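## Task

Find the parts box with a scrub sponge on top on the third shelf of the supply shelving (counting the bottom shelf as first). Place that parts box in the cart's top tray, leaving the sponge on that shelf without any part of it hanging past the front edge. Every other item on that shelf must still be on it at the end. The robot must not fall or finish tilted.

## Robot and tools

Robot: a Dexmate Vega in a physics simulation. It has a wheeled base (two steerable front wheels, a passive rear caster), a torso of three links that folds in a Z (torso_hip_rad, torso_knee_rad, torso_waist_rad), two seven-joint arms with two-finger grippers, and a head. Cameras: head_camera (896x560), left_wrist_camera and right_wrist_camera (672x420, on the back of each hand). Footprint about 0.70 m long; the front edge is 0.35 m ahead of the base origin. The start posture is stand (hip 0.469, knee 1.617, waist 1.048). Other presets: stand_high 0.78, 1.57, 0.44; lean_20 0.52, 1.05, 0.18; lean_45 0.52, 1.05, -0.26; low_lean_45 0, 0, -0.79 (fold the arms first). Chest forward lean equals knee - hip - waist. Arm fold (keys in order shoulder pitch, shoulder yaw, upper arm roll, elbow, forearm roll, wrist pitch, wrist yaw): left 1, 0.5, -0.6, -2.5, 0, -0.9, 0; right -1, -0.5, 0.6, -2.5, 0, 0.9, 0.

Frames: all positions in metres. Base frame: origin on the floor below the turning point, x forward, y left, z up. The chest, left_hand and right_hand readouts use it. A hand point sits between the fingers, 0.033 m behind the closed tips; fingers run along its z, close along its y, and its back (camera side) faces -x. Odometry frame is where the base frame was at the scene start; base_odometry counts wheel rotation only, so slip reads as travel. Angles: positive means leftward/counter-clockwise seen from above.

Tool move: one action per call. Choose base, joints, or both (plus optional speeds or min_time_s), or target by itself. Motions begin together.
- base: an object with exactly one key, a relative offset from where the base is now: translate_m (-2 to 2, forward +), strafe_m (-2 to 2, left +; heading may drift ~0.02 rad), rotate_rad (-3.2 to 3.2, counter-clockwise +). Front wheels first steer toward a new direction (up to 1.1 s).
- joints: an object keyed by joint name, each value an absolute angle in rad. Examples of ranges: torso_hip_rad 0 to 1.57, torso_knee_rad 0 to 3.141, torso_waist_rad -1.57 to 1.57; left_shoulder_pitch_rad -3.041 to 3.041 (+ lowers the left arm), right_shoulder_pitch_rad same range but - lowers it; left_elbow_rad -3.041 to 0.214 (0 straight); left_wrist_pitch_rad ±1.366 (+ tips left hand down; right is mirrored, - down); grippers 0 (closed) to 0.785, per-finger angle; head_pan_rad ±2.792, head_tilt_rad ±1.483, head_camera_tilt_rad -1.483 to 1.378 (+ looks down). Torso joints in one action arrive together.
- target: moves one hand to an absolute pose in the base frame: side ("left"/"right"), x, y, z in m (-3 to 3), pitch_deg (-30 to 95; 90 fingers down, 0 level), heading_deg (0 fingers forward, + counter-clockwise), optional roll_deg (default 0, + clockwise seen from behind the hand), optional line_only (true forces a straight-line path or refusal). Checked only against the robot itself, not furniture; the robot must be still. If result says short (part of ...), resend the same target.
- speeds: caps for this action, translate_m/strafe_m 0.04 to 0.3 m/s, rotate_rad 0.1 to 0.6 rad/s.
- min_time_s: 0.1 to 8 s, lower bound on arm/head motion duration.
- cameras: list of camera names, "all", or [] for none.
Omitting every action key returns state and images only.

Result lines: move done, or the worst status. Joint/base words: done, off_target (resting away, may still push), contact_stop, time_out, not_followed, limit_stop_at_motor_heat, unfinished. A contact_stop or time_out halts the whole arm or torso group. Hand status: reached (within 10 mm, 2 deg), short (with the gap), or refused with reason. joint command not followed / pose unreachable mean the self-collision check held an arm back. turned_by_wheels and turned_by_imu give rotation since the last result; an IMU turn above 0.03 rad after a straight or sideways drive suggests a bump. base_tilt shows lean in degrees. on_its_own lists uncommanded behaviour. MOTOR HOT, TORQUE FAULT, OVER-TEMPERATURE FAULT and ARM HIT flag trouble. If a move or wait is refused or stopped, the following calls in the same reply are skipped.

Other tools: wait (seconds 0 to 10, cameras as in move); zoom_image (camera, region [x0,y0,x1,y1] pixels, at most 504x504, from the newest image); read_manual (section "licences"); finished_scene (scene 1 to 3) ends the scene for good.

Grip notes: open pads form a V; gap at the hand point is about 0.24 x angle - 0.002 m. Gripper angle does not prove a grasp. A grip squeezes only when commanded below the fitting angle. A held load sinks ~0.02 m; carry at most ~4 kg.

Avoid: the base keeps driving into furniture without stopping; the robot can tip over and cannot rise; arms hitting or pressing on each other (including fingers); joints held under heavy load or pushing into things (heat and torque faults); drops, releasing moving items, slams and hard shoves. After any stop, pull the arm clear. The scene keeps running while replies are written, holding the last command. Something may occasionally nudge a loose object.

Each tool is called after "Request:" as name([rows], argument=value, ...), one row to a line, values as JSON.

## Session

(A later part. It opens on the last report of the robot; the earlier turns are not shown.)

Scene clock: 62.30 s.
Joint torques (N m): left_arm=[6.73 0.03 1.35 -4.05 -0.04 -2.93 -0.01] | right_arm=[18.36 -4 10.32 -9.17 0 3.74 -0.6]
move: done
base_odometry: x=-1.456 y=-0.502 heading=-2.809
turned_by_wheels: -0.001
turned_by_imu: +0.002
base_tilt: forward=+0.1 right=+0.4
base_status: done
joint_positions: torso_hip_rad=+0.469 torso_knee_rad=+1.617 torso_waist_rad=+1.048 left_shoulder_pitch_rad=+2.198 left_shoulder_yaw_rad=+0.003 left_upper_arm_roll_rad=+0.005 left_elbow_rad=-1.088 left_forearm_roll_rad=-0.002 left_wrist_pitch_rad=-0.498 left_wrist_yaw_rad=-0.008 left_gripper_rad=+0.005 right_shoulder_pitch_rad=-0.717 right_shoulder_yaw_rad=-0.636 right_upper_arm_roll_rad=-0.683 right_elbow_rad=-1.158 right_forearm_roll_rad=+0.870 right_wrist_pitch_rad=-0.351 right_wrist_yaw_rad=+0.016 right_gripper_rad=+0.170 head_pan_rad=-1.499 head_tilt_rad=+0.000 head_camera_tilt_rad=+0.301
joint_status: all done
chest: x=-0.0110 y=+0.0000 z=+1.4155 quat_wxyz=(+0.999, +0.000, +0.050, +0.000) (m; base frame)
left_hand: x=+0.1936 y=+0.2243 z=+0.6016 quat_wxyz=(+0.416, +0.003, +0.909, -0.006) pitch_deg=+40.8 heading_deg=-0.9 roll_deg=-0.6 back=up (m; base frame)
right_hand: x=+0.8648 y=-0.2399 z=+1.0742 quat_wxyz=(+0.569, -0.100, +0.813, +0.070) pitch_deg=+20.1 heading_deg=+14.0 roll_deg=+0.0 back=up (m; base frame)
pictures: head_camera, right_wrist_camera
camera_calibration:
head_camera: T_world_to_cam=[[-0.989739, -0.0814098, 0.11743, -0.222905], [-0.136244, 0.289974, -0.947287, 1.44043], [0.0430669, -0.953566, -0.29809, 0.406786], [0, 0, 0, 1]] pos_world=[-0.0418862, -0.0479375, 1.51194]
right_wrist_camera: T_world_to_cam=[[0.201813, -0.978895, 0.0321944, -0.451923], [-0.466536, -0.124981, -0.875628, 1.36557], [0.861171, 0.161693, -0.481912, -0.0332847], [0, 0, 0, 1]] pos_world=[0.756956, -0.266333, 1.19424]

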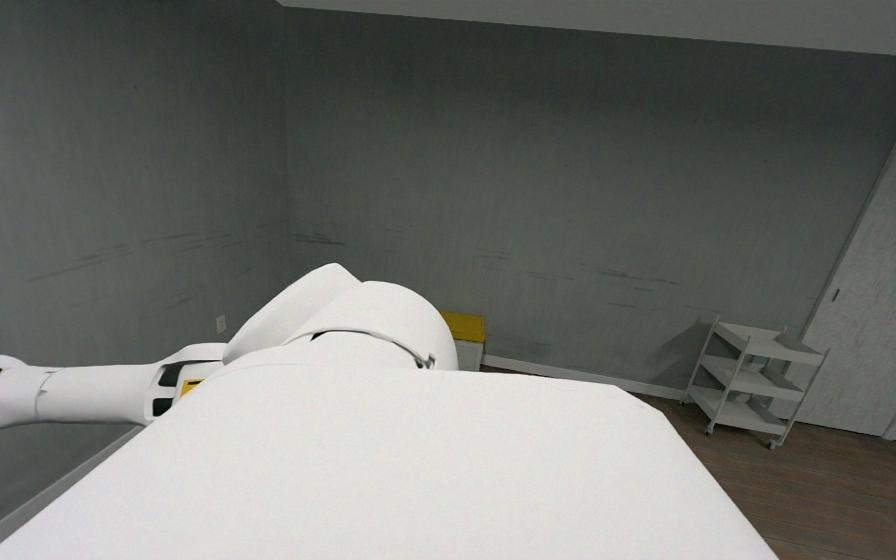

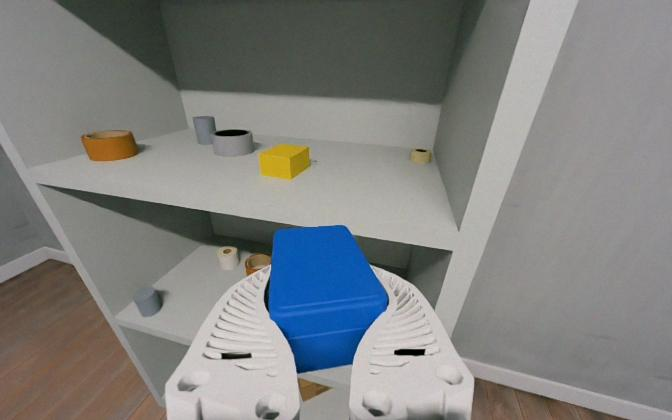

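Request:
move(base={"rotate_rad":-2.43}, joints={"head_pan_rad":0,"head_camera_tilt_rad":0.45}, cameras=["head_camera"])

Scene clock: 69.00 s.
Joint torques (N m): left_arm=[7.21 0.4 1.25 -4.05 -0.18 -2.71 0.05] | right_arm=[17.93 -4.64 9.85 -8.43 -0.09 3.37 -0.05]
move: done
base_odometry: x=-1.455 y=-0.502 heading=+1.046
turned_by_wheels: -2.428
turned_by_imu: -2.360
base_tilt: forward=+0.2 right=+0.3
base_status: done
joint_positions: torso_hip_rad=+0.469 torso_knee_rad=+1.617 torso_waist_rad=+1.048 left_shoulder_pitch_rad=+2.198 left_shoulder_yaw_rad=+0.003 left_upper_arm_roll_rad=+0.005 left_elbow_rad=-1.088 left_forearm_roll_rad=-0.002 left_wrist_pitch_rad=-0.498 left_wrist_yaw_rad=-0.008 left_gripper_rad=+0.005 right_shoulder_pitch_rad=-0.717 right_shoulder_yaw_rad=-0.636 right_upper_arm_roll_rad=-0.683 right_elbow_rad=-1.158 right_forearm_roll_rad=+0.870 right_wrist_pitch_rad=-0.351 right_wrist_yaw_rad=+0.016 right_gripper_rad=+0.170 head_pan_rad=-0.001 head_tilt_rad=+0.000 head_camera_tilt_rad=+0.449
joint_status: all done
chest: x=-0.0110 y=+0.0000 z=+1.4155 quat_wxyz=(+0.999, +0.000, +0.050, +0.000) (m; base frame)
left_hand: x=+0.1936 y=+0.2243 z=+0.6016 quat_wxyz=(+0.416, +0.003, +0.909, -0.006) pitch_deg=+40.8 heading_deg=-0.9 roll_deg=-0.6 back=up (m; base frame)
right_hand: x=+0.8648 y=-0.2400 z=+1.0742 quat_wxyz=(+0.569, -0.100, +0.813, +0.070) pitch_deg=+20.1 heading_deg=+14.0 roll_deg=+0.0 back=up (m; base frame)
pictures: head_camera
camera_calibration:
head_camera: T_world_to_cam=[[0.0134504, -0.999798, 0.0149329, 0.0074681], [-0.518614, -0.0197439, -0.854781, 1.27338], [0.854903, 0.00375271, -0.518774, 0.797474], [0, 0, 0, 1]] pos_world=[-0.021473, 0.0296153, 1.50206]

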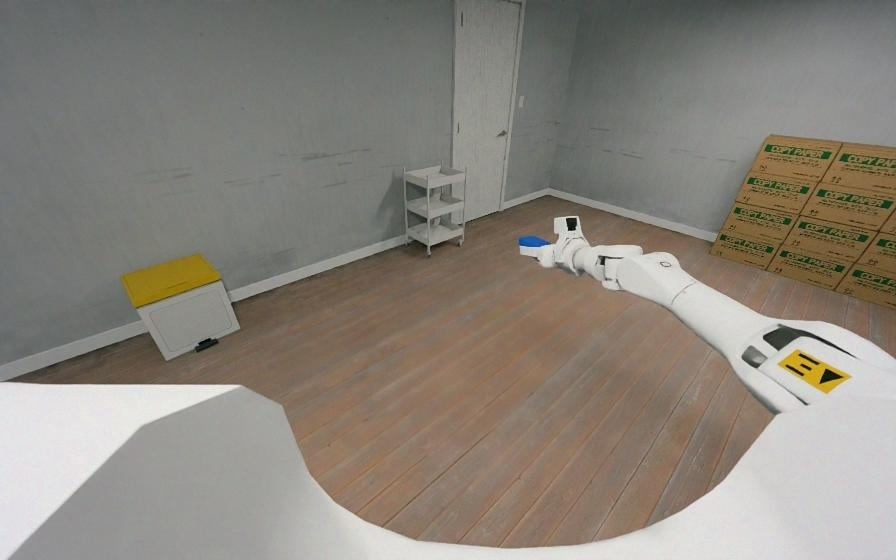

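Request:
move(base={"translate_m":2.0}, joints={"right_shoulder_pitch_rad":-1.146,"right_shoulder_yaw_rad":-0.982,"right_upper_arm_roll_rad":-0.469,"right_elbow_rad":-1.652,"right_forearm_roll_rad":1.126,"right_wrist_pitch_rad":-0.303,"right_wrist_yaw_rad":-0.339}, cameras=[])

Request:
move(base={"translate_m":0.3}, cameras=[])

Request:
move(base={"rotate_rad":0.81}, cameras=["head_camera"])

Scene clock: 78.70 s.
Joint torques (N m): left_arm=[7.59 -0.39 1.59 -3.76 -0.09 -2.81 0] | right_arm=[12.22 -9.8 11.59 -9.06 -0.33 3.93 -0.3]
move: done
base_odometry: x=-0.450 y=+1.227 heading=+1.046
turned_by_wheels: +0.000
turned_by_imu: -0.011
base_tilt: forward=+0.2 right=+0.3
base_status: done
joint_positions: torso_hip_rad=+0.469 torso_knee_rad=+1.617 torso_waist_rad=+1.048 left_shoulder_pitch_rad=+2.198 left_shoulder_yaw_rad=+0.003 left_upper_arm_roll_rad=+0.005 left_elbow_rad=-1.088 left_forearm_roll_rad=-0.002 left_wrist_pitch_rad=-0.498 left_wrist_yaw_rad=-0.008 left_gripper_rad=+0.005 right_shoulder_pitch_rad=-1.146 right_shoulder_yaw_rad=-0.982 right_upper_arm_roll_rad=-0.470 right_elbow_rad=-1.652 right_forearm_roll_rad=+1.126 right_wrist_pitch_rad=-0.303 right_wrist_yaw_rad=-0.339 right_gripper_rad=+0.170 head_pan_rad=-0.001 head_tilt_rad=+0.000 head_camera_tilt_rad=+0.449
joint_status: all done
chest: x=-0.0110 y=+0.0000 z=+1.4155 quat_wxyz=(+0.999, +0.000, +0.050, +0.000) (m; base frame)
left_hand: x=+0.1936 y=+0.2243 z=+0.6016 quat_wxyz=(+0.416, +0.003, +0.909, -0.006) pitch_deg=+40.8 heading_deg=-0.9 roll_deg=-0.6 back=up (m; base frame)
right_hand: x=+0.7595 y=-0.3698 z=+1.0584 quat_wxyz=(+0.572, +0.000, +0.820, +0.000) pitch_deg=+20.2 heading_deg=+0.0 roll_deg=+0.0 back=up (m; base frame)
pictures: none
No camera images: "cameras" was empty.

Scene clock: 81.37 s.
Joint torques (N m): left_arm=[6.8 0.02 1.19 -4.3 -0.04 -3.02 -0.01] | right_arm=[11.92 -9.03 11.87 -8.46 -0.32 3.21 -0.3]
move: done
base_odometry: x=-0.299 y=+1.486 heading=+1.045
turned_by_wheels: -0.001
turned_by_imu: -0.002
base_tilt: forward=+0.1 right=+0.3
base_status: done
joint_positions: torso_hip_rad=+0.469 torso_knee_rad=+1.617 torso_waist_rad=+1.048 left_shoulder_pitch_rad=+2.198 left_shoulder_yaw_rad=+0.003 left_upper_arm_roll_rad=+0.005 left_elbow_rad=-1.088 left_forearm_roll_rad=-0.002 left_wrist_pitch_rad=-0.498 left_wrist_yaw_rad=-0.008 left_gripper_rad=+0.005 right_shoulder_pitch_rad=-1.146 right_shoulder_yaw_rad=-0.982 right_upper_arm_roll_rad=-0.470 right_elbow_rad=-1.652 right_forearm_roll_rad=+1.126 right_wrist_pitch_rad=-0.303 right_wrist_yaw_rad=-0.339 right_gripper_rad=+0.170 head_pan_rad=-0.001 head_tilt_rad=+0.000 head_camera_tilt_rad=+0.449
joint_status: not commanded
chest: x=-0.0109 y=+0.0000 z=+1.4155 quat_wxyz=(+0.999, +0.000, +0.050, +0.000) (m; base frame)
left_hand: x=+0.1936 y=+0.2243 z=+0.6016 quat_wxyz=(+0.416, +0.003, +0.909, -0.006) pitch_deg=+40.8 heading_deg=-0.9 roll_deg=-0.6 back=up (m; base frame)
right_hand: x=+0.7595 y=-0.3698 z=+1.0584 quat_wxyz=(+0.572, +0.000, +0.820, +0.000) pitch_deg=+20.2 heading_deg=+0.0 roll_deg=+0.0 back=up (m; base frame)
pictures: none
No camera images: "cameras" was empty.

Scene clock: 84.37 s.
Joint torques (N m): left_arm=[6.94 0.79 1.12 -2.88 0.03 -2.26 0.06] | right_arm=[12.94 -9.34 11.51 -7.29 -0.46 4.25 -0.31]
move: done
base_odometry: x=-0.299 y=+1.487 heading=+1.855
turned_by_wheels: +0.809
turned_by_imu: +0.787
base_tilt: forward=+0.1 right=+0.3
base_status: done
joint_positions: torso_hip_rad=+0.469 torso_knee_rad=+1.617 torso_waist_rad=+1.048 left_shoulder_pitch_rad=+2.198 left_shoulder_yaw_rad=+0.003 left_upper_arm_roll_rad=+0.005 left_elbow_rad=-1.088 left_forearm_roll_rad=-0.002 left_wrist_pitch_rad=-0.498 left_wrist_yaw_rad=-0.008 left_gripper_rad=+0.005 right_shoulder_pitch_rad=-1.146 right_shoulder_yaw_rad=-0.982 right_upper_arm_roll_rad=-0.470 right_elbow_rad=-1.652 right_forearm_roll_rad=+1.126 right_wrist_pitch_rad=-0.303 right_wrist_yaw_rad=-0.339 right_gripper_rad=+0.170 head_pan_rad=+0.000 head_tilt_rad=+0.000 head_camera_tilt_rad=+0.449
joint_status: not commanded
chest: x=-0.0109 y=+0.0000 z=+1.4155 quat_wxyz=(+0.999, +0.000, +0.050, +0.000) (m; base frame)
left_hand: x=+0.1936 y=+0.2243 z=+0.6016 quat_wxyz=(+0.416, +0.003, +0.909, -0.006) pitch_deg=+40.8 heading_deg=-0.9 roll_deg=-0.6 back=up (m; base frame)
right_hand: x=+0.7595 y=-0.3698 z=+1.0584 quat_wxyz=(+0.572, +0.000, +0.820, +0.000) pitch_deg=+20.2 heading_deg=+0.0 roll_deg=+0.0 back=up (m; base frame)
pictures: head_camera
camera_calibration:
head_camera: T_world_to_cam=[[0.0136753, -0.999795, 0.0149115, 0.00750267], [-0.518683, -0.0198426, -0.854737, 1.27342], [0.854857, 0.00395442, -0.518848, 0.797408], [0, 0, 0, 1]] pos_world=[-0.021274, 0.0296157, 1.50206]

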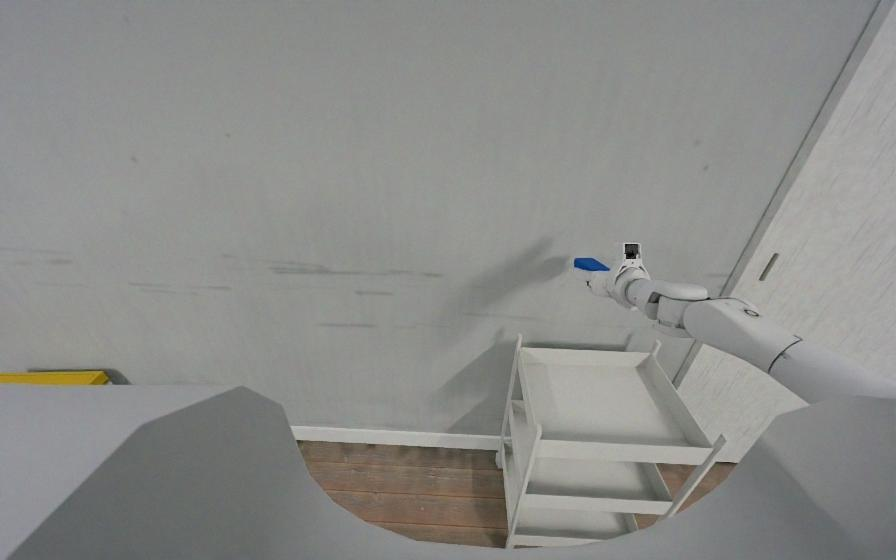

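Request:
move(joints={"torso_waist_rad":0.66}, cameras=[])

Request:
move(target={"side":"right","x":0.71,"y":-0.425,"z":0.69,"pitch_deg":33,"heading_deg":0}, cameras=["right_wrist_camera","head_camera"])

Scene clock: 87.90 s.
Joint torques (N m): left_arm=[15.94 0.23 1.12 -1 -0.11 -2.35 0] | right_arm=[9.1 -9.95 10.61 -7.95 -0.21 2.7 -0.31]
move: done
base_odometry: x=-0.299 y=+1.487 heading=+1.854
turned_by_wheels: +0.000
turned_by_imu: +0.001
base_tilt: forward=+0.2 right=+0.3
base_status: not commanded
joint_positions: torso_hip_rad=+0.469 torso_knee_rad=+1.617 torso_waist_rad=+0.660 left_shoulder_pitch_rad=+2.198 left_shoulder_yaw_rad=+0.003 left_upper_arm_roll_rad=+0.005 left_elbow_rad=-1.088 left_forearm_roll_rad=-0.002 left_wrist_pitch_rad=-0.498 left_wrist_yaw_rad=-0.008 left_gripper_rad=+0.005 right_shoulder_pitch_rad=-1.146 right_shoulder_yaw_rad=-0.982 right_upper_arm_roll_rad=-0.470 right_elbow_rad=-1.652 right_forearm_roll_rad=+1.126 right_wrist_pitch_rad=-0.303 right_wrist_yaw_rad=-0.339 right_gripper_rad=+0.170 head_pan_rad=+0.000 head_tilt_rad=+0.000 head_camera_tilt_rad=+0.449
joint_status: all done
chest: x=+0.1599 y=+0.0000 z=+1.3875 quat_wxyz=(+0.970, +0.000, +0.242, +0.000) (m; base frame)
left_hand: x=+0.0414 y=+0.2243 z=+0.5567 quat_wxyz=(+0.233, +0.002, +0.972, -0.006) pitch_deg=+63.0 heading_deg=-1.6 roll_deg=-1.4 back=up (m; base frame)
right_hand: x=+0.7381 y=-0.3698 z=+0.7656 quat_wxyz=(+0.404, +0.000, +0.915, +0.000) pitch_deg=+42.4 heading_deg=+0.0 roll_deg=+0.0 back=up (m; base frame)
pictures: none
No camera images: "cameras" was empty.

Scene clock: 91.60 s.
Joint torques (N m): left_arm=[17.71 1.25 1.42 -0.33 -0.06 -1.33 0.03] | right_arm=[12.23 -7.73 2.22 -0.51 0.11 2.13 -0.36]
move: done
base_odometry: x=-0.299 y=+1.487 heading=+1.854
turned_by_wheels: +0.000
turned_by_imu: +0.001
base_tilt: forward=+0.1 right=+0.3
base_status: not commanded
joint_positions: torso_hip_rad=+0.469 torso_knee_rad=+1.617 torso_waist_rad=+0.660 left_shoulder_pitch_rad=+2.198 left_shoulder_yaw_rad=+0.003 left_upper_arm_roll_rad=+0.005 left_elbow_rad=-1.088 left_forearm_roll_rad=-0.002 left_wrist_pitch_rad=-0.498 left_wrist_yaw_rad=-0.008 left_gripper_rad=+0.005 right_shoulder_pitch_rad=-1.164 right_shoulder_yaw_rad=-0.774 right_upper_arm_roll_rad=-0.552 right_elbow_rad=-1.107 right_forearm_roll_rad=+0.911 right_wrist_pitch_rad=+0.209 right_wrist_yaw_rad=-0.024 right_gripper_rad=+0.170 head_pan_rad=+0.000 head_tilt_rad=+0.000 head_camera_tilt_rad=+0.449
joint_status: not commanded
chest: x=+0.1599 y=+0.0000 z=+1.3875 quat_wxyz=(+0.970, +0.000, +0.242, +0.000) (m; base frame)
left_hand: x=+0.0414 y=+0.2243 z=+0.5567 quat_wxyz=(+0.233, +0.002, +0.972, -0.006) pitch_deg=+63.0 heading_deg=-1.6 roll_deg=-1.4 back=up (m; base frame)
right_hand: x=+0.7104 y=-0.4248 z=+0.6906 quat_wxyz=(+0.477, +0.000, +0.879, +0.000) pitch_deg=+33.1 heading_deg=+0.0 roll_deg=+0.0 back=up (m; base frame)
right_hand_status: reached (straight line, planned for 2.2 s): 1 mm and 0.1 deg off.
pictures: head_camera, right_wrist_camera
camera_calibration:
head_camera: T_world_to_cam=[[0.0182981, -0.999795, 0.00863039, 0.0135611], [-0.803452, -0.0198411, -0.595039, 1.02325], [0.595089, 0.00395396, -0.80365, 1.07363], [0, 0, 0, 1]] pos_world=[0.182983, 0.0296157, 1.47158]
right_wrist_camera: T_world_to_cam=[[-0.0335202, -0.99864, 0.0399262, -0.435802], [-0.667314, -0.00737617, -0.74474, 1.03676], [0.744022, -0.0516071, -0.666159, 0.0645477], [0, 0, 0, 1]] pos_world=[0.62921, -0.424231, 0.832514]

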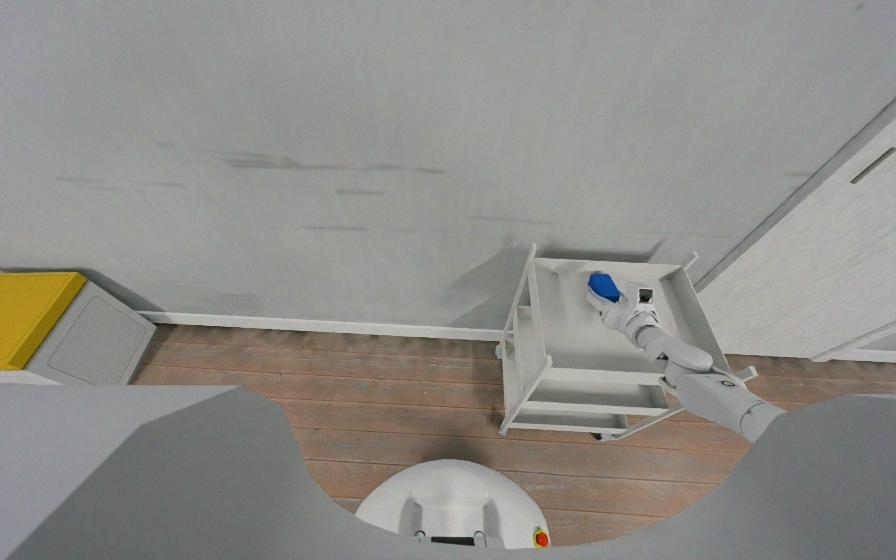

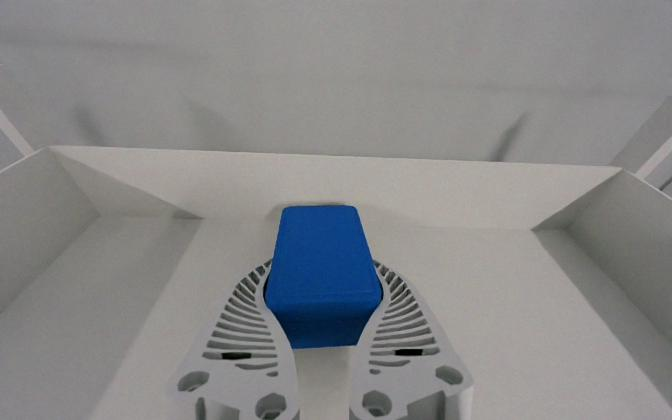

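Request:
move(target={"side":"right","x":0.71,"y":-0.425,"z":0.668,"pitch_deg":32,"heading_deg":0}, cameras=["right_wrist_camera"])

Scene clock: 94.27 s.
Joint torques (N m): left_arm=[15.8 0.26 0.92 -1.34 -0.13 -1.95 0.01] | right_arm=[12.64 -2.5 -1.35 0.82 -0.35 -1.45 0.37]
move: done
base_odometry: x=-0.299 y=+1.487 heading=+1.854
turned_by_wheels: +0.000
turned_by_imu: +0.001
base_tilt: forward=+0.1 right=+0.3
base_status: not commanded
joint_positions: torso_hip_rad=+0.469 torso_knee_rad=+1.617 torso_waist_rad=+0.660 left_shoulder_pitch_rad=+2.198 left_shoulder_yaw_rad=+0.003 left_upper_arm_roll_rad=+0.005 left_elbow_rad=-1.088 left_forearm_roll_rad=-0.002 left_wrist_pitch_rad=-0.498 left_wrist_yaw_rad=-0.008 left_gripper_rad=+0.005 right_shoulder_pitch_rad=-1.091 right_shoulder_yaw_rad=-0.667 right_upper_arm_roll_rad=-0.581 right_elbow_rad=-0.884 right_forearm_roll_rad=+0.873 right_wrist_pitch_rad=+0.317 right_wrist_yaw_rad=+0.061 right_gripper_rad=+0.170 head_pan_rad=+0.000 head_tilt_rad=+0.000 head_camera_tilt_rad=+0.449
joint_status: not commanded
chest: x=+0.1594 y=+0.0000 z=+1.3876 quat_wxyz=(+0.970, +0.000, +0.241, +0.000) (m; base frame)
left_hand: x=+0.0414 y=+0.2243 z=+0.5568 quat_wxyz=(+0.234, +0.002, +0.972, -0.006) pitch_deg=+63.0 heading_deg=-1.6 roll_deg=-1.4 back=up (m; base frame)
right_hand: x=+0.7103 y=-0.4254 z=+0.6696 quat_wxyz=(+0.486, +0.000, +0.874, +0.000) pitch_deg=+31.9 heading_deg=+0.0 roll_deg=+0.0 back=up (m; base frame)
right_hand_status: reached (straight line, planned for 1.1 s): 2 mm and 0.1 deg off.
pictures: right_wrist_camera
camera_calibration:
right_wrist_camera: T_world_to_cam=[[-0.0344305, -0.998617, 0.0397326, -0.434858], [-0.652113, -0.00767864, -0.758083, 1.01897], [0.75734, -0.0520113, -0.650947, 0.0307984], [0, 0, 0, 1]] pos_world=[0.626188, -0.424831, 0.809792]

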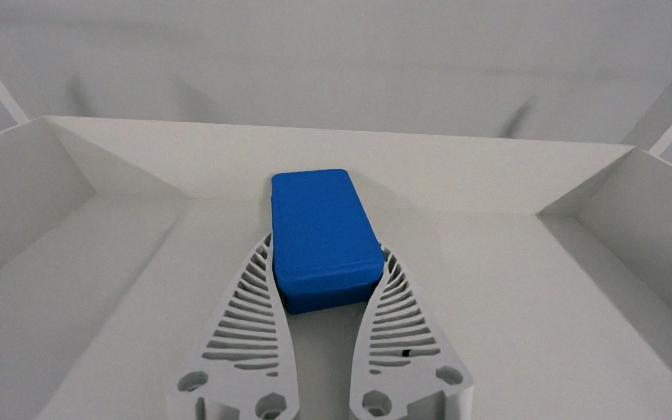

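Touching and levelling. Release.

Request:
move(joints={"right_gripper_rad":0.55}, cameras=["right_wrist_camera"])

Scene clock: 95.40 s.
Joint torques (N m): left_arm=[16.68 0.71 0.95 -0.03 -0.02 -1.54 0.03] | right_arm=[6 -4.69 -1.89 3.74 -0.51 -2.01 0.16]
move: done
base_odometry: x=-0.299 y=+1.487 heading=+1.855
turned_by_wheels: +0.000
turned_by_imu: +0.000
base_tilt: forward=+0.1 right=+0.3
base_status: not commanded
joint_positions: torso_hip_rad=+0.469 torso_knee_rad=+1.617 torso_waist_rad=+0.660 left_shoulder_pitch_rad=+2.198 left_shoulder_yaw_rad=+0.003 left_upper_arm_roll_rad=+0.005 left_elbow_rad=-1.088 left_forearm_roll_rad=-0.002 left_wrist_pitch_rad=-0.498 left_wrist_yaw_rad=-0.008 left_gripper_rad=+0.005 right_shoulder_pitch_rad=-1.089 right_shoulder_yaw_rad=-0.665 right_upper_arm_roll_rad=-0.582 right_elbow_rad=-0.879 right_forearm_roll_rad=+0.872 right_wrist_pitch_rad=+0.319 right_wrist_yaw_rad=+0.063 right_gripper_rad=+0.550 head_pan_rad=+0.000 head_tilt_rad=+0.000 head_camera_tilt_rad=+0.449
joint_status: all done
chest: x=+0.1594 y=+0.0000 z=+1.3876 quat_wxyz=(+0.970, +0.000, +0.241, +0.000) (m; base frame)
left_hand: x=+0.0414 y=+0.2243 z=+0.5568 quat_wxyz=(+0.234, +0.002, +0.972, -0.006) pitch_deg=+63.0 heading_deg=-1.6 roll_deg=-1.4 back=up (m; base frame)
right_hand: x=+0.7105 y=-0.4251 z=+0.6693 quat_wxyz=(+0.486, +0.000, +0.874, +0.000) pitch_deg=+31.9 heading_deg=+0.0 roll_deg=+0.0 back=up (m; base frame)
pictures: right_wrist_camera
camera_calibration:
right_wrist_camera: T_world_to_cam=[[-0.0340247, -0.998636, 0.0396058, -0.4347], [-0.651631, -0.00787999, -0.758495, 1.01882], [0.757772, -0.0516159, -0.650474, 0.0299815], [0, 0, 0, 1]] pos_world=[0.626388, -0.424531, 0.809491]

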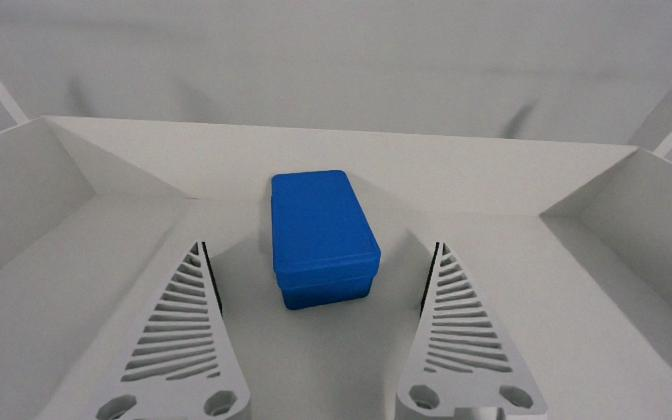

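Request:
finished_scene(scene=3)

The scene is finished: the task was done.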